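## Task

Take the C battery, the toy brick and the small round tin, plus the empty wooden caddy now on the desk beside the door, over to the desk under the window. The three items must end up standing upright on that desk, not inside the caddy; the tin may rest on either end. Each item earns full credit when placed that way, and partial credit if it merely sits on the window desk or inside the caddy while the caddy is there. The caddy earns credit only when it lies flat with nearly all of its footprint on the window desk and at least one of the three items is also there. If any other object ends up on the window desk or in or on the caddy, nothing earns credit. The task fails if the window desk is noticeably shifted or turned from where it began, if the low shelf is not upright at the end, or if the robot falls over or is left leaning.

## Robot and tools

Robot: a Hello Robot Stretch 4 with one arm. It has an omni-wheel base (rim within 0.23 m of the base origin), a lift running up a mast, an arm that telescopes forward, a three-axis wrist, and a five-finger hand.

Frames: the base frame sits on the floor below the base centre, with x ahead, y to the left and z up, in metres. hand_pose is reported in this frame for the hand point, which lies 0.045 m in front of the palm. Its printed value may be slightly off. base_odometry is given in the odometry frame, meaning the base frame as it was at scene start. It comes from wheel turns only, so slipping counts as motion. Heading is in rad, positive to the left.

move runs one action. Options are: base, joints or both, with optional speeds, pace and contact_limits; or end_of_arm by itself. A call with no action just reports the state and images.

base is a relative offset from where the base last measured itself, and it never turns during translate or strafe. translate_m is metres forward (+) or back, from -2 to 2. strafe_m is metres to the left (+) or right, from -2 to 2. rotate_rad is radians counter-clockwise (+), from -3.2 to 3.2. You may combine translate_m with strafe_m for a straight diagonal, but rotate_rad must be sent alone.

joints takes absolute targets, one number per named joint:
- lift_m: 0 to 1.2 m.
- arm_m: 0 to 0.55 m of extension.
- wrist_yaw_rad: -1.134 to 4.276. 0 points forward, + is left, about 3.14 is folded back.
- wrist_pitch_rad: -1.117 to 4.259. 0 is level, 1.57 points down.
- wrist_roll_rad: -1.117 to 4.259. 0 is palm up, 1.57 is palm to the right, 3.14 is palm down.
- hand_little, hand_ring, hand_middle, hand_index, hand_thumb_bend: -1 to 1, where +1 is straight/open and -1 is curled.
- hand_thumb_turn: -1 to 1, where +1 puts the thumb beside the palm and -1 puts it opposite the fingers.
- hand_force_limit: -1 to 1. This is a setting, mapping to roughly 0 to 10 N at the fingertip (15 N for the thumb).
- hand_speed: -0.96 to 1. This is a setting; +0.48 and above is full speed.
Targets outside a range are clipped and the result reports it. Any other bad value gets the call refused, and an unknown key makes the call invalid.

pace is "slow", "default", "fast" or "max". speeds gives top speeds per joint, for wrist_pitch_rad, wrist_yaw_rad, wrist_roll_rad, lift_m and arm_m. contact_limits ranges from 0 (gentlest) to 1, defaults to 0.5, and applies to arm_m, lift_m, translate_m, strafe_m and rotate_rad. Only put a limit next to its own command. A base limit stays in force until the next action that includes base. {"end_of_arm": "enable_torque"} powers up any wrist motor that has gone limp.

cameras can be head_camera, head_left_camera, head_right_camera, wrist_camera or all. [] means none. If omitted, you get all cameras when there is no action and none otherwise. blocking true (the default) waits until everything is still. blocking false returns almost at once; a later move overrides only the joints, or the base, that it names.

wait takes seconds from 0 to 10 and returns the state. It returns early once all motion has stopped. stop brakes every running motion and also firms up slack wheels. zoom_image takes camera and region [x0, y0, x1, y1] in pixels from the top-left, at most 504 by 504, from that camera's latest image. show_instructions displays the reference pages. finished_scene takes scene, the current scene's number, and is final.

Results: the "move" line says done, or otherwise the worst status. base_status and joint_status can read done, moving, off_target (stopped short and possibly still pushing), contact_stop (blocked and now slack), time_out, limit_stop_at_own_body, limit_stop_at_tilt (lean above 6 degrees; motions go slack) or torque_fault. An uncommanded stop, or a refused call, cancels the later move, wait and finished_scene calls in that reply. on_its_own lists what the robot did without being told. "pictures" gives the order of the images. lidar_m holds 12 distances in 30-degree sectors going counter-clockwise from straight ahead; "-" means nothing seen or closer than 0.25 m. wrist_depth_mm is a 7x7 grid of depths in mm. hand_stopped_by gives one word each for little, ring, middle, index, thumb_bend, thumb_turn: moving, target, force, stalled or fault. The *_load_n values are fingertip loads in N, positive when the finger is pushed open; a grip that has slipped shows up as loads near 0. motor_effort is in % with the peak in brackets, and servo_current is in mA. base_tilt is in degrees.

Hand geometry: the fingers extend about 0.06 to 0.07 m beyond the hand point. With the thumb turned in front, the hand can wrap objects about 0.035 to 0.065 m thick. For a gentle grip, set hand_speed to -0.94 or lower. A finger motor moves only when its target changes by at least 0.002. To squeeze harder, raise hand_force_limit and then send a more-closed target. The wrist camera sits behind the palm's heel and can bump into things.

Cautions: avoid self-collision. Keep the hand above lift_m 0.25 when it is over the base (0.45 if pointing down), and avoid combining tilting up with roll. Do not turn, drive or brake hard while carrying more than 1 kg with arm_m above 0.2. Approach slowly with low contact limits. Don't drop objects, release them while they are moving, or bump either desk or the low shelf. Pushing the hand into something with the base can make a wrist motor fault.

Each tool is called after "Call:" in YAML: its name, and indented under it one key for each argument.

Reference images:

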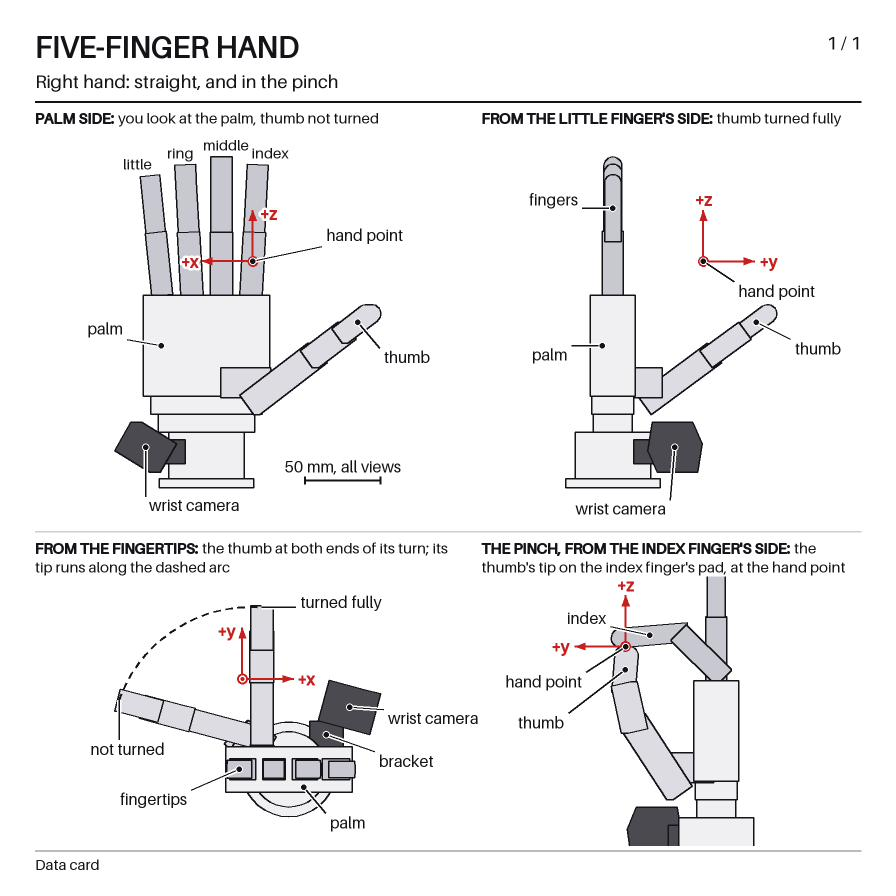

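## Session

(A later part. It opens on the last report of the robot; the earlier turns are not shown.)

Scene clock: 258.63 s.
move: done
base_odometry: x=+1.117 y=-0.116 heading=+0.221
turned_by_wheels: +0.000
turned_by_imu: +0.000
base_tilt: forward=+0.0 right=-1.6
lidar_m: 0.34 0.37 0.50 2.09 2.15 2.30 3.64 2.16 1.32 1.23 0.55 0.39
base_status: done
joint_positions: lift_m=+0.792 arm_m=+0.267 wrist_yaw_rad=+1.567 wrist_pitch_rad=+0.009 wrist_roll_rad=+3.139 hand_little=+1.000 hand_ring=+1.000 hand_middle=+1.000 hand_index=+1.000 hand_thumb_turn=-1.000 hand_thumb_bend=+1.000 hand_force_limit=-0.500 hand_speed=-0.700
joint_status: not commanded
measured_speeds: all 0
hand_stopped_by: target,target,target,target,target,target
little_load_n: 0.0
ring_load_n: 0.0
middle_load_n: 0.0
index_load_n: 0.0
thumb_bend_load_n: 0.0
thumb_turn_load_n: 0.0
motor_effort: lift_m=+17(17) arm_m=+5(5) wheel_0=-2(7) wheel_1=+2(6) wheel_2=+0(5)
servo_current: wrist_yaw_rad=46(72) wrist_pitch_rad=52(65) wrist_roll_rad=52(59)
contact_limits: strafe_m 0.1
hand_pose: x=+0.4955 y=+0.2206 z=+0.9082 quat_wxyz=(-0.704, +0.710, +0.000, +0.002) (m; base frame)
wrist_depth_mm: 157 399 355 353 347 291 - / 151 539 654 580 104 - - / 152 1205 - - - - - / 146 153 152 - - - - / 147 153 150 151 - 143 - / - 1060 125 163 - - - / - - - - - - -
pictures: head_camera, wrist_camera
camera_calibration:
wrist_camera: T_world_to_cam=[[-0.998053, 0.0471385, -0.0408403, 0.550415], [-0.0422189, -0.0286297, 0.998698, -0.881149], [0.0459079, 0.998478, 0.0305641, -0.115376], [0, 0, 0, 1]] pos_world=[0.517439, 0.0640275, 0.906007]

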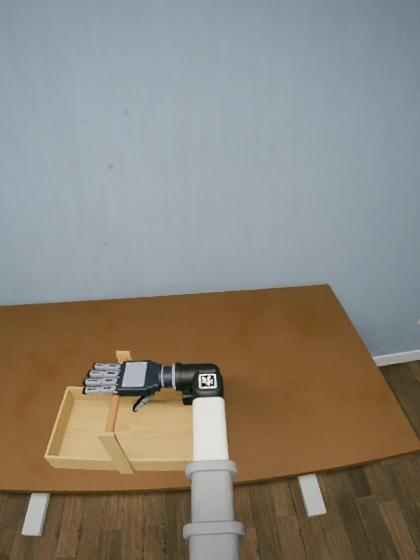

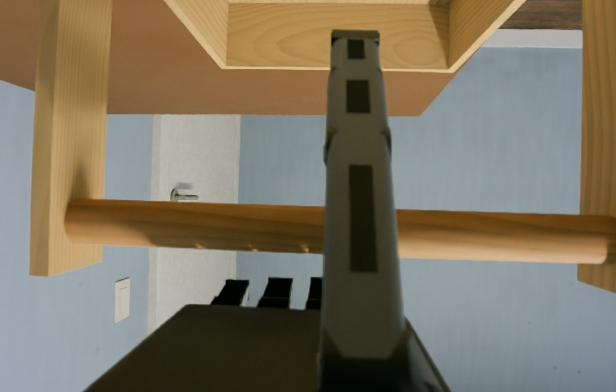

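Call:
move:
  base: {"strafe_m": 0.011}
  pace: "slow"
  contact_limits: {"strafe_m": 0.1}

Call:
move:
  joints: {"lift_m": 0.776}
  speeds: {"lift_m": 0.05}
  contact_limits: {"lift_m": 0.05}
  cameras: ["wrist_camera", "head_camera"]

Scene clock: 259.73 s.
move: done
base_odometry: x=+1.115 y=-0.105 heading=+0.221
turned_by_wheels: +0.000
turned_by_imu: +0.000
base_tilt: forward=+0.1 right=-1.6
lidar_m: 0.34 0.38 0.50 2.09 2.15 2.32 3.65 2.17 1.32 1.24 0.54 0.39
base_status: done
joint_positions: lift_m=+0.792 arm_m=+0.267 wrist_yaw_rad=+1.567 wrist_pitch_rad=+0.009 wrist_roll_rad=+3.139 hand_little=+1.000 hand_ring=+1.000 hand_middle=+1.000 hand_index=+1.000 hand_thumb_turn=-1.000 hand_thumb_bend=+1.000 hand_force_limit=-0.500 hand_speed=-0.700
joint_status: not commanded
measured_speeds: all 0
hand_stopped_by: target,target,target,target,target,target
little_load_n: 0.0
ring_load_n: 0.0
middle_load_n: 0.0
index_load_n: 0.0
thumb_bend_load_n: 0.0
thumb_turn_load_n: 0.0
motor_effort: lift_m=+17(17) arm_m=+5(5) wheel_0=-1(8) wheel_1=+2(5) wheel_2=+0(4)
servo_current: wrist_yaw_rad=52(72) wrist_pitch_rad=59(65) wrist_roll_rad=52(59)
contact_limits: strafe_m 0.1
hand_pose: x=+0.4955 y=+0.2206 z=+0.9082 quat_wxyz=(-0.704, +0.710, +0.000, +0.002) (m; base frame)
wrist_depth_mm: 149 427 345 343 338 290 1863 / 138 647 647 580 104 - - / 146 1229 - - - - - / 140 142 142 - - - - / 140 140 140 138 - 132 - / - 1060 125 163 - - - / - - - - - - -
pictures: none

Scene clock: 260.50 s.
move: done
base_odometry: x=+1.115 y=-0.105 heading=+0.221
turned_by_wheels: +0.000
turned_by_imu: +0.000
base_tilt: forward=+0.1 right=-1.6
lidar_m: 0.35 0.36 0.50 2.08 2.15 2.32 3.67 2.16 1.32 1.24 0.56 0.38
base_status: not commanded
joint_positions: lift_m=+0.776 arm_m=+0.267 wrist_yaw_rad=+1.567 wrist_pitch_rad=+0.009 wrist_roll_rad=+3.139 hand_little=+1.000 hand_ring=+1.000 hand_middle=+1.000 hand_index=+1.000 hand_thumb_turn=-1.000 hand_thumb_bend=+1.000 hand_force_limit=-0.500 hand_speed=-0.700
joint_status: all done
measured_speeds: all 0
hand_stopped_by: target,target,target,target,target,target
little_load_n: 0.0
ring_load_n: 0.0
middle_load_n: 0.0
index_load_n: -0.5
thumb_bend_load_n: 0.0
thumb_turn_load_n: 0.0
motor_effort: lift_m=+17(18) arm_m=+4(5) wheel_0=-1(1) wheel_1=+2(2) wheel_2=+0(0)
servo_current: wrist_yaw_rad=46(72) wrist_pitch_rad=59(65) wrist_roll_rad=46(59)
contact_limits: lift_m 0.05; strafe_m 0.1
hand_pose: x=+0.4955 y=+0.2206 z=+0.8922 quat_wxyz=(-0.704, +0.710, +0.000, +0.002) (m; base frame)
wrist_depth_mm: 149 364 330 340 336 266 - / 138 597 591 343 104 319 - / 146 1205 - - - - - / 146 1205 - - - - - / 140 140 141 141 - 135 - / 141 142 136 136 - 132 - / - - - - - - -
pictures: head_camera, wrist_camera
camera_calibration:
wrist_camera: T_world_to_cam=[[-0.998053, 0.0471385, -0.0408403, 0.549762], [-0.0422189, -0.0286297, 0.998698, -0.86517], [0.0459079, 0.998478, 0.0305641, -0.114887], [0, 0, 0, 1]] pos_world=[0.517439, 0.0640275, 0.890007]

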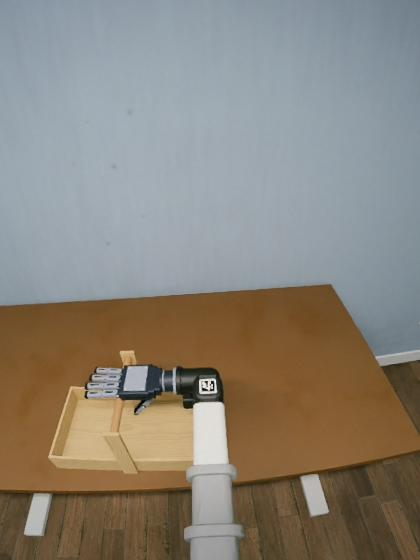

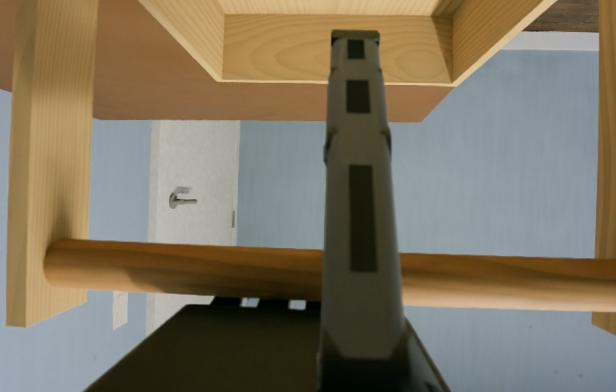

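Call:
move:
  joints: {"hand_little": 0.0, "hand_ring": 0.0, "hand_middle": 0.0, "hand_index": 0.0, "hand_force_limit": -0.5, "hand_speed": -0.7}
  cameras: ["wrist_camera"]

Call:
move:
  joints: {"hand_little": -0.8, "hand_ring": -0.8, "hand_middle": -0.8, "hand_index": -0.8, "hand_force_limit": -0.4, "hand_speed": -0.85}
  cameras: ["wrist_camera"]

Call:
move:
  joints: {"hand_little": -1, "hand_ring": -1, "hand_middle": -1, "hand_index": -1}
  cameras: ["wrist_camera"]

Scene clock: 262.47 s.
move: done
base_odometry: x=+1.115 y=-0.105 heading=+0.221
turned_by_wheels: +0.000
turned_by_imu: +0.000
base_tilt: forward=+0.1 right=-1.6
lidar_m: 0.35 0.38 0.49 2.08 2.13 2.30 3.68 2.17 1.33 1.24 0.55 0.39
base_status: not commanded
joint_positions: lift_m=+0.776 arm_m=+0.267 wrist_yaw_rad=+1.567 wrist_pitch_rad=+0.009 wrist_roll_rad=+3.139 hand_little=+0.000 hand_ring=+0.000 hand_middle=+0.000 hand_index=+0.000 hand_thumb_turn=-1.000 hand_thumb_bend=+1.000 hand_force_limit=-0.500 hand_speed=-0.700
joint_status: all done
measured_speeds: all 0
hand_stopped_by: target,target,target,target,target,target
little_load_n: 0.0
ring_load_n: 0.0
middle_load_n: 0.0
index_load_n: 0.0
thumb_bend_load_n: 0.0
thumb_turn_load_n: 0.0
motor_effort: lift_m=+17(17) arm_m=+5(5) wheel_0=-1(1) wheel_1=+2(2) wheel_2=+0(0)
servo_current: wrist_yaw_rad=59(72) wrist_pitch_rad=59(65) wrist_roll_rad=52(59)
contact_limits: lift_m 0.05; strafe_m 0.1
hand_pose: x=+0.4955 y=+0.2206 z=+0.8922 quat_wxyz=(-0.704, +0.710, +0.000, +0.002) (m; base frame)
wrist_depth_mm: 149 364 330 340 336 266 - / 137 597 597 343 104 319 - / 146 1205 - - - - - / 146 1205 177 173 - - - / 140 140 141 141 - 135 - / 141 142 136 136 - 132 - / - - - - - - -
pictures: wrist_camera
camera_calibration:
wrist_camera: T_world_to_cam=[[-0.998053, 0.0471385, -0.0408403, 0.549762], [-0.0422189, -0.0286297, 0.998698, -0.86517], [0.0459079, 0.998478, 0.0305641, -0.114887], [0, 0, 0, 1]] pos_world=[0.517439, 0.0640275, 0.890007]

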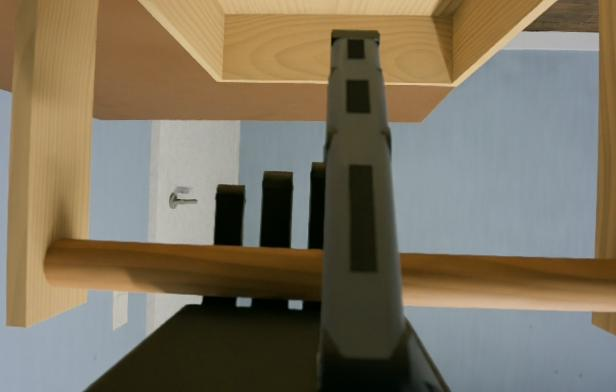

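Scene clock: 264.87 s.
move: done
base_odometry: x=+1.115 y=-0.105 heading=+0.221
turned_by_wheels: +0.000
turned_by_imu: +0.000
base_tilt: forward=+0.0 right=-1.6
lidar_m: 0.36 0.36 0.47 2.10 2.14 2.30 3.66 2.18 1.33 1.25 0.56 0.37
base_status: not commanded
joint_positions: lift_m=+0.776 arm_m=+0.267 wrist_yaw_rad=+1.567 wrist_pitch_rad=+0.007 wrist_roll_rad=+3.139 hand_little=-0.800 hand_ring=-0.800 hand_middle=-0.800 hand_index=-0.800 hand_thumb_turn=-1.000 hand_thumb_bend=+1.000 hand_force_limit=-0.400 hand_speed=-0.850
joint_status: all done
measured_speeds: all 0
hand_stopped_by: target,target,target,target,target,target
little_load_n: 0.0
ring_load_n: 0.0
middle_load_n: 0.5
index_load_n: 0.0
thumb_bend_load_n: 0.0
thumb_turn_load_n: 0.5
motor_effort: lift_m=+17(17) arm_m=+5(5) wheel_0=-1(1) wheel_1=+2(2) wheel_2=+0(0)
servo_current: wrist_yaw_rad=72(72) wrist_pitch_rad=59(65) wrist_roll_rad=52(65)
contact_limits: lift_m 0.05; strafe_m 0.1
hand_pose: x=+0.4955 y=+0.2208 z=+0.8928 quat_wxyz=(-0.705, +0.709, +0.000, +0.002) (m; base frame)
wrist_depth_mm: 138 394 334 332 329 281 - / 138 603 597 334 104 - - / 146 1205 - - - - - / 140 1255 132 124 - - - / 131 131 133 133 - 128 - / 135 135 129 128 - 125 - / - - - - - - -
pictures: wrist_camera
camera_calibration:
wrist_camera: T_world_to_cam=[[-0.998053, 0.047247, -0.0407243, 0.549654], [-0.0422259, -0.031231, 0.99862, -0.86513], [0.0459099, 0.998395, 0.0331652, -0.117315], [0, 0, 0, 1]] pos_world=[0.517439, 0.0641384, 0.890211]

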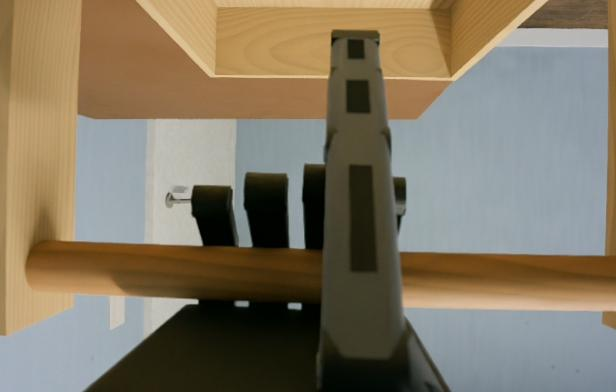

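Scene clock: 265.83 s.
move: done
base_odometry: x=+1.115 y=-0.105 heading=+0.221
turned_by_wheels: +0.000
turned_by_imu: +0.000
base_tilt: forward=+0.1 right=-1.6
lidar_m: 0.35 0.36 0.49 2.07 2.16 2.29 3.67 2.15 1.33 1.24 0.55 0.39
base_status: not commanded
joint_positions: lift_m=+0.776 arm_m=+0.267 wrist_yaw_rad=+1.567 wrist_pitch_rad=+0.007 wrist_roll_rad=+3.139 hand_little=-1.000 hand_ring=-1.000 hand_middle=-1.000 hand_index=-1.000 hand_thumb_turn=-1.000 hand_thumb_bend=+1.000 hand_force_limit=-0.400 hand_speed=-0.850
joint_status: all done
measured_speeds: all 0
hand_stopped_by: target,target,target,target,target,target
little_load_n: 0.0
ring_load_n: 0.0
middle_load_n: 0.0
index_load_n: 0.5
thumb_bend_load_n: 0.0
thumb_turn_load_n: 0.0
motor_effort: lift_m=+17(17) arm_m=+5(5) wheel_0=-1(1) wheel_1=+2(2) wheel_2=+0(0)
servo_current: wrist_yaw_rad=52(65) wrist_pitch_rad=52(65) wrist_roll_rad=46(59)
contact_limits: lift_m 0.05; strafe_m 0.1
hand_pose: x=+0.4955 y=+0.2208 z=+0.8928 quat_wxyz=(-0.705, +0.709, +0.000, +0.002) (m; base frame)
wrist_depth_mm: 143 394 330 330 325 285 - / 138 597 585 332 104 - - / 146 1229 - - - - - / 140 1255 - - - - - / 129 127 127 127 - 127 - / 129 127 124 124 - 121 - / - - - - - - -
pictures: wrist_camera
camera_calibration:
wrist_camera: T_world_to_cam=[[-0.998053, 0.047247, -0.0407243, 0.54965], [-0.0422259, -0.031231, 0.99862, -0.86503], [0.0459099, 0.998395, 0.0331652, -0.117312], [0, 0, 0, 1]] pos_world=[0.517439, 0.0641384, 0.890111]

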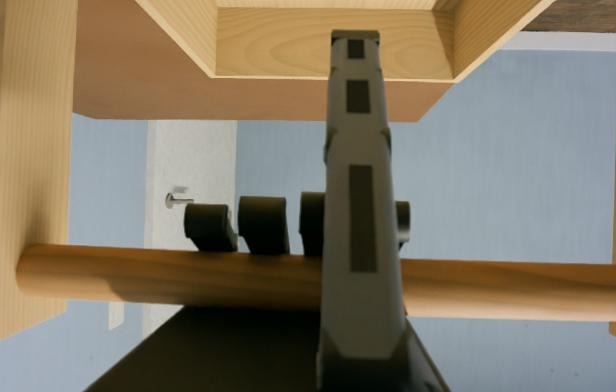

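Call:
move:
  joints: {"hand_thumb_bend": -0.8, "hand_force_limit": -0.6, "hand_speed": -0.6}
  cameras: ["wrist_camera"]

Call:
move:
  joints: {"lift_m": 0.80}
  speeds: {"lift_m": 0.04}
  contact_limits: {"lift_m": 0.4}
  cameras: ["head_camera", "wrist_camera"]

Scene clock: 269.53 s.
move: off_target
base_odometry: x=+1.115 y=-0.105 heading=+0.221
turned_by_wheels: +0.000
turned_by_imu: +0.000
base_tilt: forward=+0.0 right=-1.6
lidar_m: 0.35 0.38 0.48 2.09 2.15 2.30 3.68 2.19 1.31 1.24 0.56 0.37
base_status: not commanded
joint_positions: lift_m=+0.776 arm_m=+0.267 wrist_yaw_rad=+1.567 wrist_pitch_rad=+0.007 wrist_roll_rad=+3.139 hand_little=-1.000 hand_ring=-1.000 hand_middle=-1.000 hand_index=-1.000 hand_thumb_turn=-1.000 hand_thumb_bend=+0.510 hand_force_limit=-0.600 hand_speed=-0.600
joint_status: hand_thumb_bend off_target (ended at +0.510, target -0.800); the others done
measured_speeds: all 0
hand_stopped_by: target,target,target,target,force,target
little_load_n: 0.0
ring_load_n: 0.0
middle_load_n: -0.5
index_load_n: 0.5
thumb_bend_load_n: 4.5
thumb_turn_load_n: 1.0
motor_effort: lift_m=+17(17) arm_m=+5(5) wheel_0=+0(1) wheel_1=+2(2) wheel_2=+0(0)
servo_current: wrist_yaw_rad=59(65) wrist_pitch_rad=52(59) wrist_roll_rad=59(59)
contact_limits: lift_m 0.05; strafe_m 0.1
hand_pose: x=+0.4955 y=+0.2208 z=+0.8928 quat_wxyz=(-0.705, +0.709, +0.000, +0.002) (m; base frame)
wrist_depth_mm: 143 394 327 330 325 285 - / 138 603 585 574 554 - - / 146 1182 - - - - - / 140 1229 - - - - - / 129 127 127 127 - 127 - / 129 127 124 123 - 121 - / - - - - - - -
pictures: wrist_camera
camera_calibration:
wrist_camera: T_world_to_cam=[[-0.998053, 0.047247, -0.0407243, 0.54965], [-0.0422259, -0.031231, 0.99862, -0.86503], [0.0459099, 0.998395, 0.0331652, -0.117312], [0, 0, 0, 1]] pos_world=[0.517439, 0.0641384, 0.890111]

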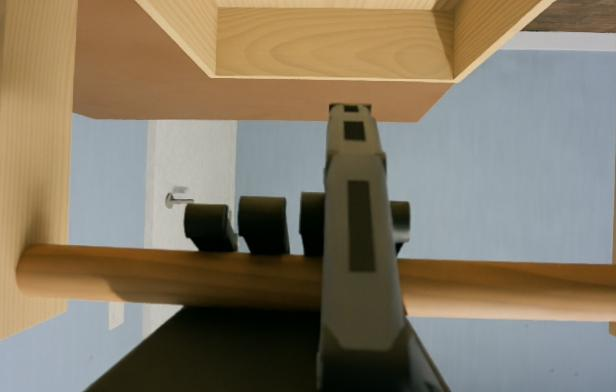

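Scene clock: 270.57 s.
move: done
base_odometry: x=+1.115 y=-0.105 heading=+0.221
turned_by_wheels: +0.000
turned_by_imu: +0.000
base_tilt: forward=+0.0 right=-1.6
lidar_m: 0.34 0.36 0.46 2.09 2.16 2.31 3.68 2.16 1.31 1.26 0.55 0.38
base_status: not commanded
joint_positions: lift_m=+0.800 arm_m=+0.267 wrist_yaw_rad=+1.567 wrist_pitch_rad=+0.007 wrist_roll_rad=+3.139 hand_little=-1.000 hand_ring=-1.000 hand_middle=-1.000 hand_index=-1.000 hand_thumb_turn=-1.000 hand_thumb_bend=+0.510 hand_force_limit=-0.600 hand_speed=-0.600
joint_status: all done
measured_speeds: all 0
hand_stopped_by: target,target,target,target,force,target
little_load_n: 0.0
ring_load_n: 0.5
middle_load_n: -0.5
index_load_n: 0.5
thumb_bend_load_n: 4.5
thumb_turn_load_n: 1.0
motor_effort: lift_m=+27(29) arm_m=+5(5) wheel_0=+0(1) wheel_1=+2(2) wheel_2=+0(0)
servo_current: wrist_yaw_rad=46(78) wrist_pitch_rad=52(59) wrist_roll_rad=46(59)
contact_limits: lift_m 0.4; strafe_m 0.1
hand_pose: x=+0.4955 y=+0.2208 z=+0.9160 quat_wxyz=(-0.705, +0.709, +0.000, +0.002) (m; base frame)
wrist_depth_mm: 143 442 329 330 327 285 - / 138 668 661 640 332 325 - / 146 1229 - - - - - / 140 1229 - - - - - / 128 128 126 127 - 127 - / 130 128 125 123 - 121 - / - - - - - - -
pictures: head_camera, wrist_camera
camera_calibration:
wrist_camera: T_world_to_cam=[[-0.998053, 0.047247, -0.0407243, 0.550599], [-0.0422259, -0.031231, 0.99862, -0.888298], [0.0459099, 0.998395, 0.0331652, -0.118085], [0, 0, 0, 1]] pos_world=[0.517439, 0.0641384, 0.913411]

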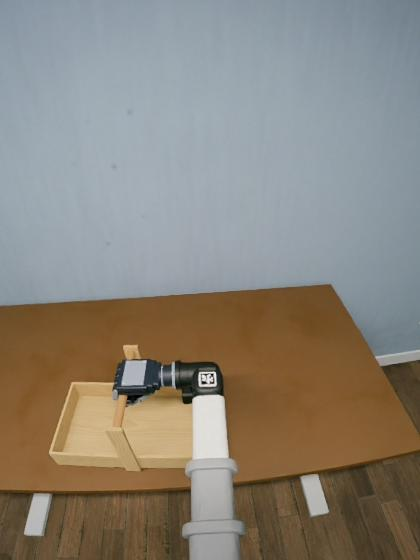

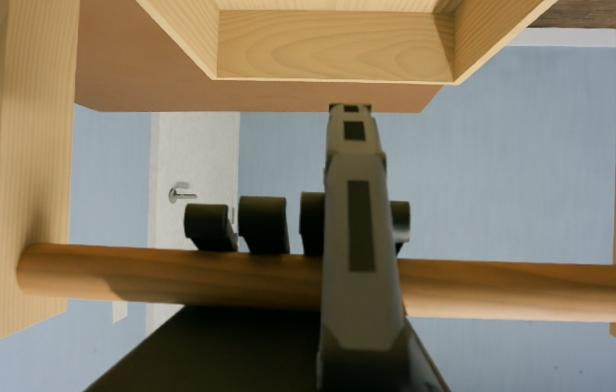

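Lifted cleanly. Raise and retract.

Call:
move:
  joints: {"lift_m": 0.88}
  speeds: {"lift_m": 0.1}
  contact_limits: {"lift_m": 0.4}

Call:
move:
  base: {"translate_m": -0.6}
  joints: {"arm_m": 0.15}
  pace: "slow"
  cameras: ["head_camera", "wrist_camera"]

Scene clock: 272.23 s.
move: done
base_odometry: x=+1.115 y=-0.105 heading=+0.221
turned_by_wheels: +0.000
turned_by_imu: +0.000
base_tilt: forward=+0.1 right=-1.6
lidar_m: 0.35 0.36 0.48 2.08 2.15 2.28 3.68 2.18 1.32 1.25 0.55 0.37
base_status: not commanded
joint_positions: lift_m=+0.880 arm_m=+0.267 wrist_yaw_rad=+1.567 wrist_pitch_rad=+0.007 wrist_roll_rad=+3.139 hand_little=-1.000 hand_ring=-1.000 hand_middle=-1.000 hand_index=-1.000 hand_thumb_turn=-1.000 hand_thumb_bend=+0.510 hand_force_limit=-0.600 hand_speed=-0.600
joint_status: all done
measured_speeds: all 0
hand_stopped_by: target,target,target,target,force,target
little_load_n: 0.0
ring_load_n: 0.5
middle_load_n: -0.5
index_load_n: 0.5
thumb_bend_load_n: 4.5
thumb_turn_load_n: 1.5
motor_effort: lift_m=+27(30) arm_m=+4(5) wheel_0=+0(1) wheel_1=+2(2) wheel_2=+0(0)
servo_current: wrist_yaw_rad=52(72) wrist_pitch_rad=52(65) wrist_roll_rad=46(52)
contact_limits: lift_m 0.4; strafe_m 0.1
hand_pose: x=+0.4955 y=+0.2208 z=+0.9960 quat_wxyz=(-0.705, +0.709, +0.000, +0.002) (m; base frame)
wrist_depth_mm: 142 621 325 332 327 286 - / 138 854 788 - 329 324 - / 146 1229 - - - - - / 140 1229 - - - - - / 129 127 127 127 - 127 - / 130 126 124 123 - 121 - / - - - - - - -
pictures: none

Scene clock: 279.53 s.
move: done
base_odometry: x=+0.529 y=-0.236 heading=+0.221
turned_by_wheels: +0.000
turned_by_imu: +0.001
base_tilt: forward=+0.1 right=-1.6
lidar_m: 0.27 0.29 0.41 2.05 1.90 2.34 3.03 2.22 1.63 1.28 1.32 1.00
base_status: done
joint_positions: lift_m=+0.880 arm_m=+0.150 wrist_yaw_rad=+1.567 wrist_pitch_rad=+0.007 wrist_roll_rad=+3.139 hand_little=-1.000 hand_ring=-1.000 hand_middle=-1.000 hand_index=-1.000 hand_thumb_turn=-1.000 hand_thumb_bend=+0.510 hand_force_limit=-0.600 hand_speed=-0.600
joint_status: all done
measured_speeds: all 0
hand_stopped_by: target,target,target,target,force,target
little_load_n: 0.0
ring_load_n: 0.5
middle_load_n: -0.5
index_load_n: 0.5
thumb_bend_load_n: 4.5
thumb_turn_load_n: 1.5
motor_effort: lift_m=+27(27) arm_m=-5(7) wheel_0=-2(6) wheel_1=-1(4) wheel_2=+3(10)
servo_current: wrist_yaw_rad=59(78) wrist_pitch_rad=52(59) wrist_roll_rad=46(59)
contact_limits: lift_m 0.4
hand_pose: x=+0.3786 y=+0.2208 z=+0.9960 quat_wxyz=(-0.705, +0.709, +0.000, +0.002) (m; base frame)
wrist_depth_mm: 143 - 327 330 329 285 - / 137 - - - 330 314 - / 146 - - - - - - / 140 - - - - - - / 129 130 127 127 - 127 - / 129 - 124 123 - 121 - / - - - - - - -
pictures: head_camera, wrist_camera
camera_calibration:
wrist_camera: T_world_to_cam=[[-0.998053, 0.047247, -0.0407243, 0.437285], [-0.0422259, -0.031231, 0.99862, -0.97312], [0.0459099, 0.998395, 0.0331652, -0.115376], [0, 0, 0, 1]] pos_world=[0.400639, 0.0641384, 0.993411]

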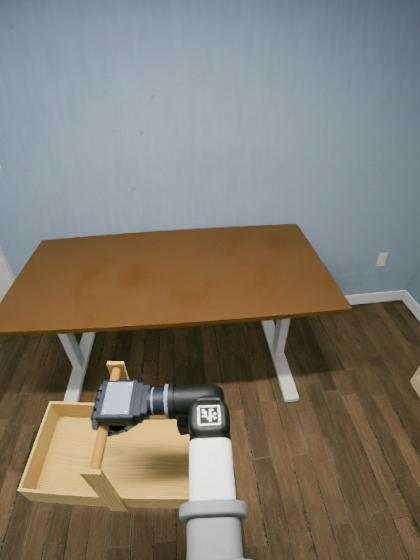

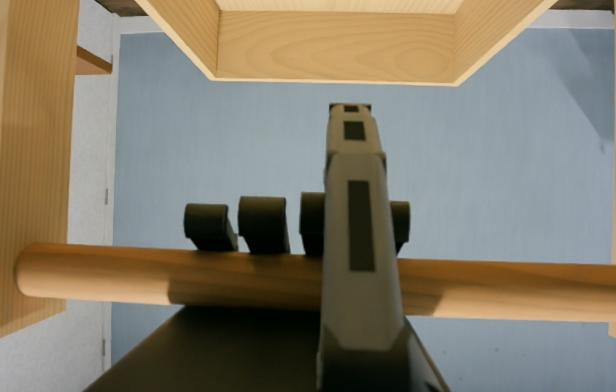

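Call:
move:
  base: {"rotate_rad": -3.138}
  pace: "slow"
  cameras: ["head_camera", "wrist_camera"]

Scene clock: 284.40 s.
move: done
base_odometry: x=+0.529 y=-0.236 heading=-2.917
turned_by_wheels: -3.138
turned_by_imu: -3.069
base_tilt: forward=+0.1 right=-1.6
lidar_m: 0.26 0.29 0.42 1.26 1.34 0.99 0.94 0.98 2.18 2.07 1.90 2.33
base_status: done
joint_positions: lift_m=+0.880 arm_m=+0.150 wrist_yaw_rad=+1.567 wrist_pitch_rad=+0.007 wrist_roll_rad=+3.139 hand_little=-1.000 hand_ring=-1.000 hand_middle=-1.000 hand_index=-1.000 hand_thumb_turn=-1.000 hand_thumb_bend=+0.510 hand_force_limit=-0.600 hand_speed=-0.600
joint_status: not commanded
measured_speeds: all 0
hand_stopped_by: target,target,target,target,force,target
little_load_n: 0.0
ring_load_n: 0.5
middle_load_n: -0.5
index_load_n: 1.0
thumb_bend_load_n: 4.5
thumb_turn_load_n: 1.0
motor_effort: lift_m=+27(27) arm_m=-5(5) wheel_0=+0(7) wheel_1=+1(6) wheel_2=+2(9)
servo_current: wrist_yaw_rad=59(72) wrist_pitch_rad=52(59) wrist_roll_rad=59(59)
contact_limits: lift_m 0.4
hand_pose: x=+0.3787 y=+0.2208 z=+0.9960 quat_wxyz=(-0.705, +0.709, +0.000, +0.002) (m; base frame)
wrist_depth_mm: 135 - 324 332 330 276 1229 / 130 - 330 330 332 1336 1336 / 138 1430 1397 - - - - / 139 - - - - - - / 123 122 123 124 - 126 - / 127 121 122 121 - 121 - / - - - - - - -
pictures: head_camera, wrist_camera
camera_calibration:
wrist_camera: T_world_to_cam=[[-0.998053, 0.047247, -0.0407243, 0.437285], [-0.0422259, -0.031231, 0.99862, -0.97312], [0.0459099, 0.998395, 0.0331652, -0.115376], [0, 0, 0, 1]] pos_world=[0.400639, 0.0641384, 0.993411]

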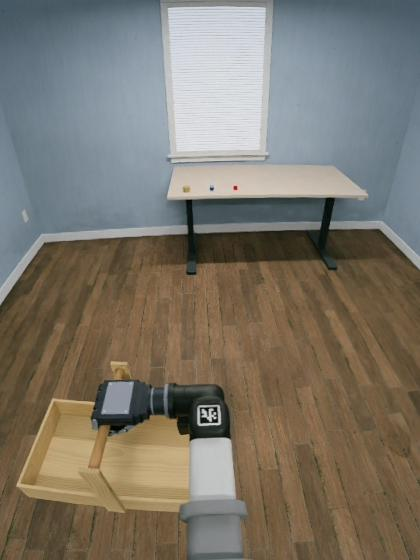

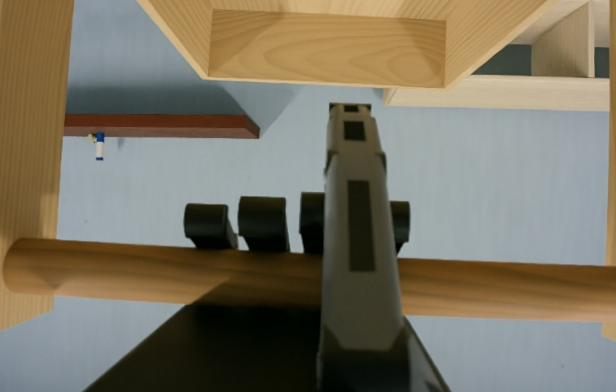

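Call:
move:
  base: {"translate_m": 0.6, "strafe_m": -0.5}
  pace: "slow"
  cameras: []

Call:
move:
  base: {"translate_m": 0.5, "strafe_m": -0.46}
  pace: "slow"
  cameras: ["head_camera", "wrist_camera"]

Scene clock: 293.73 s.
move: done
base_odometry: x=-0.167 y=+0.117 heading=-2.917
turned_by_wheels: +0.000
turned_by_imu: -0.001
base_tilt: forward=+0.0 right=-1.6
lidar_m: 0.26 0.28 0.42 1.83 1.85 1.63 1.54 2.27 1.64 1.36 1.18 1.69
base_status: done
joint_positions: lift_m=+0.880 arm_m=+0.150 wrist_yaw_rad=+1.567 wrist_pitch_rad=+0.007 wrist_roll_rad=+3.139 hand_little=-1.000 hand_ring=-1.000 hand_middle=-1.000 hand_index=-1.000 hand_thumb_turn=-1.000 hand_thumb_bend=+0.510 hand_force_limit=-0.600 hand_speed=-0.600
joint_status: not commanded
measured_speeds: all 0
hand_stopped_by: target,target,target,target,force,target
little_load_n: 0.0
ring_load_n: 0.0
middle_load_n: -0.5
index_load_n: 1.0
thumb_bend_load_n: 4.5
thumb_turn_load_n: 1.0
motor_effort: lift_m=+27(27) arm_m=-5(5) wheel_0=+0(7) wheel_1=-2(4) wheel_2=-1(11)
servo_current: wrist_yaw_rad=52(78) wrist_pitch_rad=52(65) wrist_roll_rad=59(59)
contact_limits: lift_m 0.4
hand_pose: x=+0.3786 y=+0.2208 z=+0.9960 quat_wxyz=(-0.705, +0.709, +0.000, +0.002) (m; base frame)
wrist_depth_mm: 134 - 329 330 329 255 - / 130 - - - 329 1863 - / 138 - - - - - - / 139 - - - - - - / 122 124 123 124 - 129 - / 129 - 122 121 - 121 125 / - - - - - - -
pictures: none
No camera images: "cameras" was empty.

Scene clock: 301.77 s.
move: done
base_odometry: x=-0.757 y=+0.454 heading=-2.917
turned_by_wheels: +0.000
turned_by_imu: -0.001
base_tilt: forward=+0.1 right=-1.6
lidar_m: 0.25 0.28 0.41 2.38 2.40 2.12 2.12 1.59 1.15 0.67 0.72 1.19
base_status: done
joint_positions: lift_m=+0.880 arm_m=+0.150 wrist_yaw_rad=+1.567 wrist_pitch_rad=+0.007 wrist_roll_rad=+3.139 hand_little=-1.000 hand_ring=-1.000 hand_middle=-1.000 hand_index=-1.000 hand_thumb_turn=-1.000 hand_thumb_bend=+0.510 hand_force_limit=-0.600 hand_speed=-0.600
joint_status: not commanded
measured_speeds: all 0
hand_stopped_by: target,target,target,target,force,target
little_load_n: 0.0
ring_load_n: 0.5
middle_load_n: -0.5
index_load_n: 1.0
thumb_bend_load_n: 4.5
thumb_turn_load_n: 1.0
motor_effort: lift_m=+27(27) arm_m=-5(5) wheel_0=+2(7) wheel_1=-2(4) wheel_2=-2(9)
servo_current: wrist_yaw_rad=39(78) wrist_pitch_rad=52(65) wrist_roll_rad=59(59)
contact_limits: lift_m 0.4
hand_pose: x=+0.3786 y=+0.2208 z=+0.9960 quat_wxyz=(-0.705, +0.709, +0.000, +0.002) (m; base frame)
wrist_depth_mm: 134 - 329 329 329 255 - / 130 - - - 329 - - / 138 - - - - - - / 134 - - - - - - / 122 124 123 123 - 129 - / 129 - 122 121 - 121 125 / - - - - - - -
pictures: head_camera, wrist_camera
camera_calibration:
wrist_camera: T_world_to_cam=[[-0.998053, 0.047247, -0.0407243, 0.437285], [-0.0422259, -0.031231, 0.99862, -0.97312], [0.0459099, 0.998395, 0.0331652, -0.115376], [0, 0, 0, 1]] pos_world=[0.400639, 0.0641384, 0.993411]

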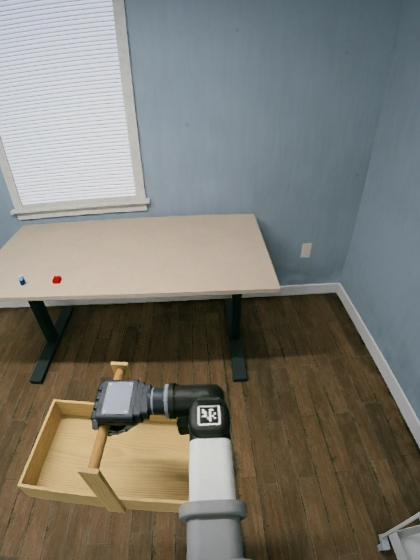

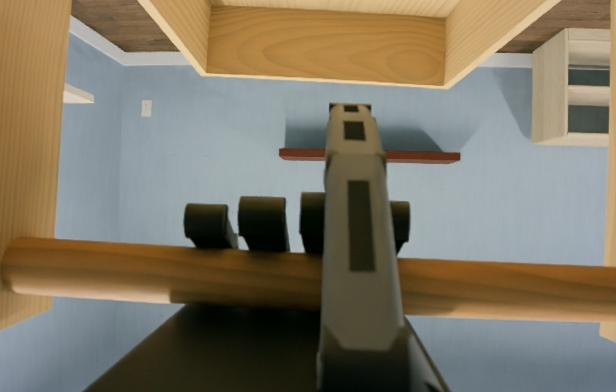

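Call:
move:
  base: {"translate_m": 0.5}
  pace: "slow"
  contact_limits: {"translate_m": 0.2}
  cameras: ["head_camera", "wrist_camera"]

Scene clock: 309.10 s.
move: done
base_odometry: x=-1.244 y=+0.343 heading=-2.917
turned_by_wheels: +0.000
turned_by_imu: +0.000
base_tilt: forward=+0.0 right=-1.6
lidar_m: 0.25 0.26 0.40 2.40 2.51 2.66 3.36 1.60 0.70 0.83 1.13 0.68
base_status: done
joint_positions: lift_m=+0.880 arm_m=+0.150 wrist_yaw_rad=+1.567 wrist_pitch_rad=+0.007 wrist_roll_rad=+3.139 hand_little=-1.000 hand_ring=-1.000 hand_middle=-1.000 hand_index=-1.000 hand_thumb_turn=-1.000 hand_thumb_bend=+0.510 hand_force_limit=-0.600 hand_speed=-0.600
joint_status: not commanded
measured_speeds: all 0
hand_stopped_by: target,target,target,target,force,target
little_load_n: 0.0
ring_load_n: 0.5
middle_load_n: -0.5
index_load_n: 1.0
thumb_bend_load_n: 4.5
thumb_turn_load_n: 1.0
motor_effort: lift_m=+27(27) arm_m=-5(5) wheel_0=+2(6) wheel_1=+1(4) wheel_2=-2(9)
servo_current: wrist_yaw_rad=46(78) wrist_pitch_rad=46(59) wrist_roll_rad=52(65)
contact_limits: lift_m 0.4; translate_m 0.2
hand_pose: x=+0.3786 y=+0.2208 z=+0.9960 quat_wxyz=(-0.705, +0.709, +0.000, +0.002) (m; base frame)
wrist_depth_mm: 134 621 327 330 330 254 - / 130 960 946 - 329 - - / 138 - - - - - - / 134 - - - - - - / 122 123 123 123 - 129 - / 129 122 121 121 - 122 125 / - - - - - - -
pictures: head_camera, wrist_camera
camera_calibration:
wrist_camera: T_world_to_cam=[[-0.998053, 0.047247, -0.0407243, 0.437285], [-0.0422259, -0.031231, 0.99862, -0.97312], [0.0459099, 0.998395, 0.0331652, -0.115376], [0, 0, 0, 1]] pos_world=[0.400639, 0.0641384, 0.993411]

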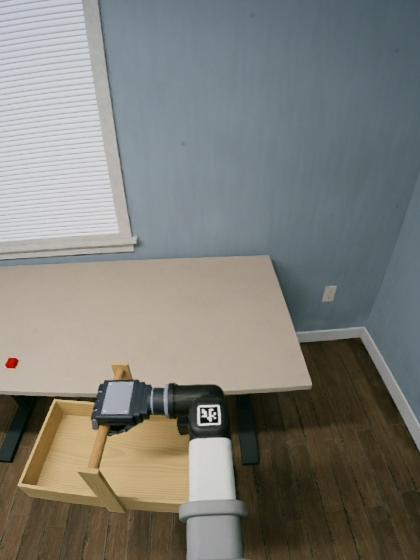

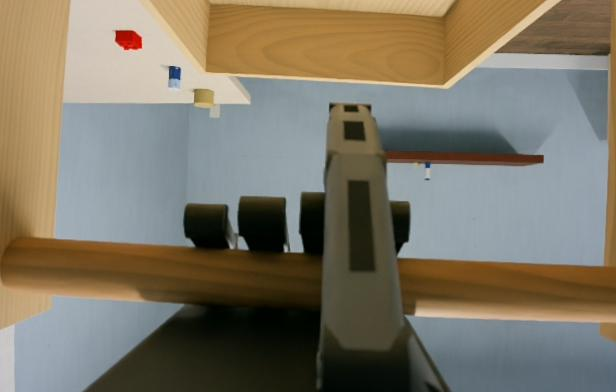

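Call:
move:
  base: {"translate_m": 0.21}
  pace: "slow"
  contact_limits: {"translate_m": 0.2}
  cameras: ["head_camera", "head_left_camera"]

Scene clock: 312.70 s.
move: done
base_odometry: x=-1.449 y=+0.296 heading=-2.917
turned_by_wheels: +0.000
turned_by_imu: +0.000
base_tilt: forward=+0.0 right=-1.6
lidar_m: 0.25 0.28 0.40 2.39 2.50 2.91 3.60 0.98 0.79 1.07 1.12 0.46
base_status: done
joint_positions: lift_m=+0.880 arm_m=+0.150 wrist_yaw_rad=+1.567 wrist_pitch_rad=+0.007 wrist_roll_rad=+3.139 hand_little=-1.000 hand_ring=-1.000 hand_middle=-1.000 hand_index=-1.000 hand_thumb_turn=-1.000 hand_thumb_bend=+0.510 hand_force_limit=-0.600 hand_speed=-0.600
joint_status: not commanded
measured_speeds: all 0
hand_stopped_by: target,target,target,target,force,target
little_load_n: 0.0
ring_load_n: 0.5
middle_load_n: -0.5
index_load_n: 1.0
thumb_bend_load_n: 4.5
thumb_turn_load_n: 1.0
motor_effort: lift_m=+27(27) arm_m=-5(5) wheel_0=+2(6) wheel_1=+1(5) wheel_2=-3(10)
servo_current: wrist_yaw_rad=72(78) wrist_pitch_rad=46(59) wrist_roll_rad=46(65)
contact_limits: lift_m 0.4; translate_m 0.2
hand_pose: x=+0.3786 y=+0.2208 z=+0.9960 quat_wxyz=(-0.705, +0.709, +0.000, +0.002) (m; base frame)
wrist_depth_mm: 134 627 329 329 329 255 - / 130 960 946 327 330 - - / 138 - - - - - - / 134 - - - - - - / 122 121 122 123 - 129 - / 129 121 121 121 - 121 126 / 1098 - - - - - -
pictures: head_camera, head_left_camera

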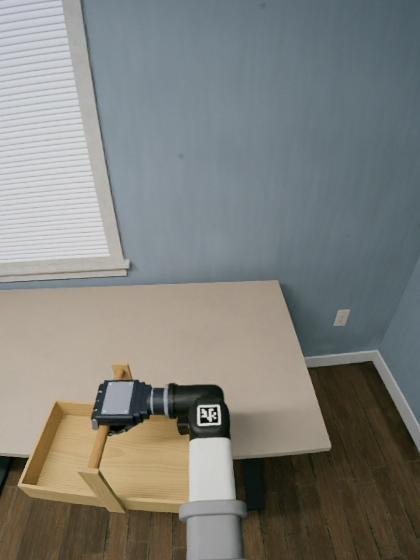

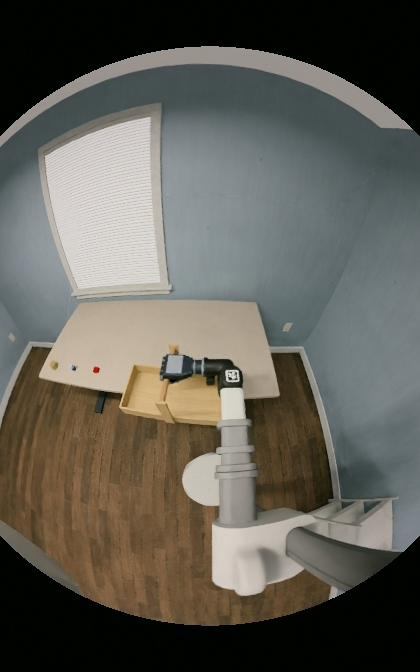

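Call:
move:
  joints: {"arm_m": 0.37}
  pace: "slow"

Call:
move:
  joints: {"lift_m": 0.81}
  speeds: {"lift_m": 0.08}
  contact_limits: {"lift_m": 0.1}
  cameras: ["head_camera", "head_left_camera"]

Scene clock: 316.40 s.
move: done
base_odometry: x=-1.449 y=+0.296 heading=-2.917
turned_by_wheels: +0.000
turned_by_imu: +0.000
base_tilt: forward=+0.0 right=-1.6
lidar_m: 0.41 0.43 0.63 2.39 2.50 2.90 3.58 0.99 0.80 1.08 1.13 0.47
base_status: not commanded
joint_positions: lift_m=+0.880 arm_m=+0.370 wrist_yaw_rad=+1.567 wrist_pitch_rad=+0.007 wrist_roll_rad=+3.139 hand_little=-1.000 hand_ring=-1.000 hand_middle=-1.000 hand_index=-1.000 hand_thumb_turn=-1.000 hand_thumb_bend=+0.510 hand_force_limit=-0.600 hand_speed=-0.600
joint_status: all done
measured_speeds: all 0
hand_stopped_by: target,target,target,target,force,target
little_load_n: 0.0
ring_load_n: 0.5
middle_load_n: -0.5
index_load_n: 1.0
thumb_bend_load_n: 4.5
thumb_turn_load_n: 1.0
motor_effort: lift_m=+27(27) arm_m=+5(6) wheel_0=+2(3) wheel_1=+0(1) wheel_2=-2(3)
servo_current: wrist_yaw_rad=72(72) wrist_pitch_rad=52(65) wrist_roll_rad=46(59)
contact_limits: lift_m 0.4; translate_m 0.2
hand_pose: x=+0.5985 y=+0.2208 z=+0.9960 quat_wxyz=(-0.705, +0.709, +0.000, +0.002) (m; base frame)
wrist_depth_mm: 133 627 327 330 330 255 - / 130 878 946 931 329 - - / 138 - - - - - - / 133 1098 - - - - - / 122 121 122 123 - 129 - / 129 123 121 121 - 121 126 / 854 - - - - - -
pictures: none

Scene clock: 317.83 s.
move: done
base_odometry: x=-1.449 y=+0.296 heading=-2.917
turned_by_wheels: +0.000
turned_by_imu: +0.000
base_tilt: forward=+0.0 right=-1.6
lidar_m: 0.42 0.46 0.62 2.41 2.49 2.92 3.57 0.99 0.81 1.08 1.12 0.46
base_status: not commanded
joint_positions: lift_m=+0.810 arm_m=+0.370 wrist_yaw_rad=+1.567 wrist_pitch_rad=+0.007 wrist_roll_rad=+3.139 hand_little=-1.000 hand_ring=-1.000 hand_middle=-1.000 hand_index=-1.000 hand_thumb_turn=-1.000 hand_thumb_bend=+0.510 hand_force_limit=-0.600 hand_speed=-0.600
joint_status: all done
measured_speeds: all 0
hand_stopped_by: target,target,target,target,force,target
little_load_n: 0.0
ring_load_n: 1.0
middle_load_n: -0.5
index_load_n: 1.0
thumb_bend_load_n: 4.5
thumb_turn_load_n: 1.0
motor_effort: lift_m=+19(24) arm_m=+5(5) wheel_0=+2(3) wheel_1=+1(1) wheel_2=-3(3)
servo_current: wrist_yaw_rad=52(65) wrist_pitch_rad=46(59) wrist_roll_rad=52(59)
contact_limits: lift_m 0.1; translate_m 0.2
hand_pose: x=+0.5985 y=+0.2208 z=+0.9266 quat_wxyz=(-0.705, +0.709, +0.000, +0.002) (m; base frame)
wrist_depth_mm: 133 462 327 329 329 255 - / 130 707 699 676 329 - - / 138 - - - - - - / 133 1098 - - - - - / 122 121 122 123 - 129 - / 129 123 121 121 - 121 126 / 831 - - - - - -
pictures: head_camera, head_left_camera

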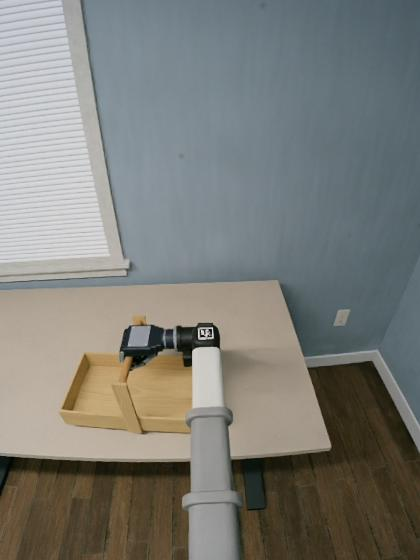

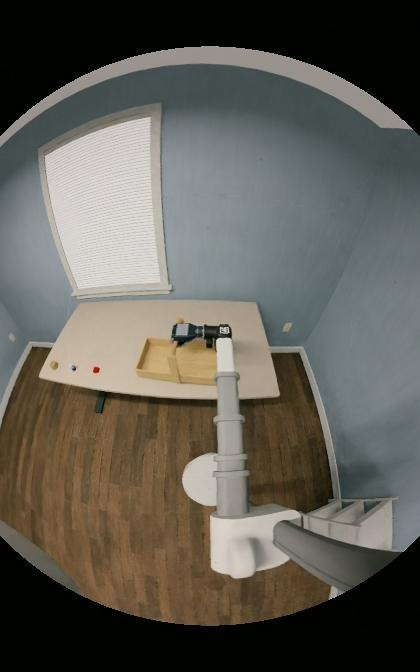

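Call:
move:
  joints: {"lift_m": 0.795}
  speeds: {"lift_m": 0.03}
  contact_limits: {"lift_m": 0.05}
  cameras: ["wrist_camera"]

Scene clock: 318.97 s.
move: done
base_odometry: x=-1.449 y=+0.296 heading=-2.917
turned_by_wheels: +0.000
turned_by_imu: +0.000
base_tilt: forward=+0.1 right=-1.6
lidar_m: 0.41 0.45 0.62 2.40 2.50 2.91 3.60 0.97 0.78 1.08 1.13 0.43
base_status: not commanded
joint_positions: lift_m=+0.795 arm_m=+0.370 wrist_yaw_rad=+1.567 wrist_pitch_rad=+0.007 wrist_roll_rad=+3.139 hand_little=-1.000 hand_ring=-1.000 hand_middle=-1.000 hand_index=-1.000 hand_thumb_turn=-1.000 hand_thumb_bend=+0.510 hand_force_limit=-0.600 hand_speed=-0.600
joint_status: all done
measured_speeds: all 0
hand_stopped_by: target,target,target,target,force,target
little_load_n: 0.0
ring_load_n: 0.5
middle_load_n: -0.5
index_load_n: 0.5
thumb_bend_load_n: 4.5
thumb_turn_load_n: 1.0
motor_effort: lift_m=+19(19) arm_m=+5(5) wheel_0=+3(3) wheel_1=+1(1) wheel_2=-2(3)
servo_current: wrist_yaw_rad=59(65) wrist_pitch_rad=52(59) wrist_roll_rad=52(59)
contact_limits: lift_m 0.05; translate_m 0.2
hand_pose: x=+0.5985 y=+0.2208 z=+0.9116 quat_wxyz=(-0.705, +0.709, +0.000, +0.002) (m; base frame)
wrist_depth_mm: 134 427 327 329 330 255 - / 130 661 647 627 329 - - / 138 960 1118 - - - - / 134 1098 - - - - - / 122 121 122 123 - 129 - / 129 123 121 121 - 121 125 / 842 - - - - - -
pictures: wrist_camera
camera_calibration:
wrist_camera: T_world_to_cam=[[-0.998053, 0.047247, -0.0407243, 0.653219], [-0.0422259, -0.031231, 0.99862, -0.879555], [0.0459099, 0.998395, 0.0331652, -0.122667], [0, 0, 0, 1]] pos_world=[0.620439, 0.0641384, 0.909011]

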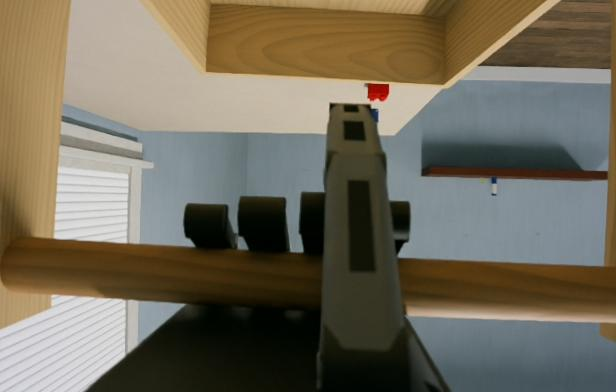

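Call:
move:
  joints: {"lift_m": 0.778}
  speeds: {"lift_m": 0.03}
  contact_limits: {"lift_m": 0.05}
  cameras: ["wrist_camera"]

Scene clock: 320.03 s.
move: done
base_odometry: x=-1.449 y=+0.296 heading=-2.917
turned_by_wheels: +0.000
turned_by_imu: +0.000
base_tilt: forward=+0.1 right=-1.6
lidar_m: 0.43 0.46 0.61 2.40 2.50 2.89 3.59 0.99 0.80 1.08 1.13 0.45
base_status: not commanded
joint_positions: lift_m=+0.778 arm_m=+0.370 wrist_yaw_rad=+1.567 wrist_pitch_rad=+0.007 wrist_roll_rad=+3.139 hand_little=-1.000 hand_ring=-1.000 hand_middle=-1.000 hand_index=-1.000 hand_thumb_turn=-1.000 hand_thumb_bend=+0.510 hand_force_limit=-0.600 hand_speed=-0.600
joint_status: all done
measured_speeds: all 0
hand_stopped_by: target,target,target,target,force,target
little_load_n: 0.0
ring_load_n: 0.0
middle_load_n: -0.5
index_load_n: 1.5
thumb_bend_load_n: 4.0
thumb_turn_load_n: 1.0
motor_effort: lift_m=+19(20) arm_m=+5(5) wheel_0=+2(3) wheel_1=+1(1) wheel_2=-2(3)
servo_current: wrist_yaw_rad=52(72) wrist_pitch_rad=52(59) wrist_roll_rad=52(59)
contact_limits: lift_m 0.05; translate_m 0.2
hand_pose: x=+0.5985 y=+0.2208 z=+0.8946 quat_wxyz=(-0.705, +0.709, +0.000, +0.002) (m; base frame)
wrist_depth_mm: 137 392 327 327 327 268 - / 131 597 591 574 327 - - / 140 1025 1025 - - - - / 134 - - - - - - / 124 122 124 124 - 127 - / 122 121 121 121 - 121 - / 842 1042 - - - - -
pictures: wrist_camera
camera_calibration:
wrist_camera: T_world_to_cam=[[-0.998053, 0.047247, -0.0407243, 0.652527], [-0.0422259, -0.031231, 0.99862, -0.862579], [0.0459099, 0.998395, 0.0331652, -0.122104], [0, 0, 0, 1]] pos_world=[0.620439, 0.0641384, 0.892011]

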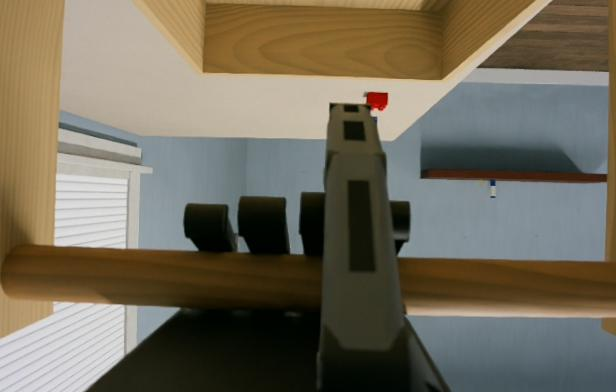

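Call:
move:
  joints: {"lift_m": 0.768}
  speeds: {"lift_m": 0.03}
  contact_limits: {"lift_m": 0.03}
  cameras: ["wrist_camera", "head_camera"]

Scene clock: 320.90 s.
move: done
base_odometry: x=-1.449 y=+0.296 heading=-2.917
turned_by_wheels: +0.000
turned_by_imu: +0.000
base_tilt: forward=+0.0 right=-1.6
lidar_m: 0.42 0.45 0.63 2.40 2.50 2.92 3.58 0.98 0.80 1.07 1.12 0.45
base_status: not commanded
joint_positions: lift_m=+0.769 arm_m=+0.370 wrist_yaw_rad=+1.567 wrist_pitch_rad=+0.000 wrist_roll_rad=+3.139 hand_little=-1.000 hand_ring=-1.000 hand_middle=-1.000 hand_index=-1.000 hand_thumb_turn=-1.000 hand_thumb_bend=+0.510 hand_force_limit=-0.600 hand_speed=-0.600
joint_status: all done
measured_speeds: all 0
hand_stopped_by: target,target,target,target,force,target
little_load_n: 0.0
ring_load_n: 0.0
middle_load_n: -0.5
index_load_n: 0.5
thumb_bend_load_n: 4.5
thumb_turn_load_n: 1.0
motor_effort: lift_m=+13(19) arm_m=+5(5) wheel_0=+2(2) wheel_1=+0(1) wheel_2=-3(3)
servo_current: wrist_yaw_rad=39(65) wrist_pitch_rad=46(52) wrist_roll_rad=46(59)
contact_limits: lift_m 0.03; translate_m 0.2
hand_pose: x=+0.5985 y=+0.2212 z=+0.8866 quat_wxyz=(-0.707, +0.707, +0.000, +0.002) (m; base frame)
wrist_depth_mm: 137 402 322 324 324 267 - / 132 634 621 609 585 - - / - - 1138 - - - - / 134 1098 - - - - - / 126 123 124 126 - - - / 121 120 120 120 - 121 124 / 854 1060 - - - - -
pictures: head_camera, wrist_camera
camera_calibration:
wrist_camera: T_world_to_cam=[[-0.998053, 0.0475239, -0.0404026, 0.651835], [-0.042227, -0.0380333, 0.998384, -0.852841], [0.0459104, 0.998146, 0.039966, -0.128219], [0, 0, 0, 1]] pos_world=[0.620439, 0.0645669, 0.882923]

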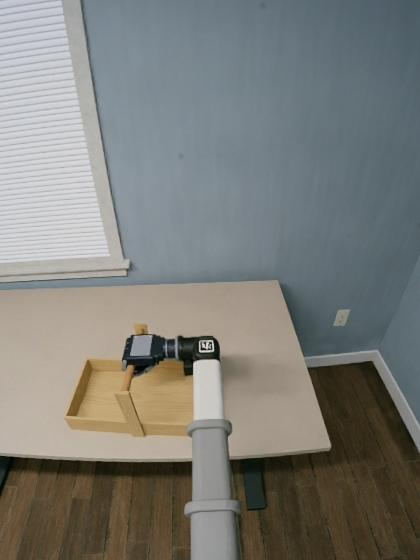

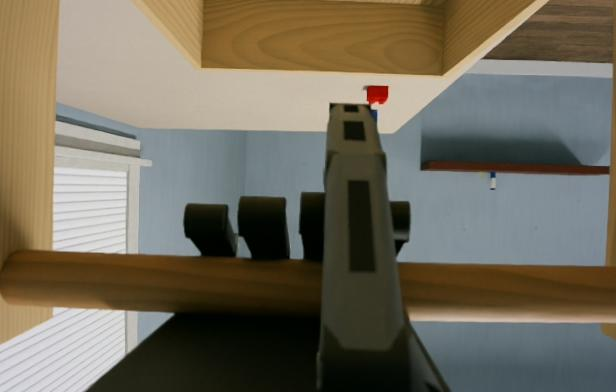

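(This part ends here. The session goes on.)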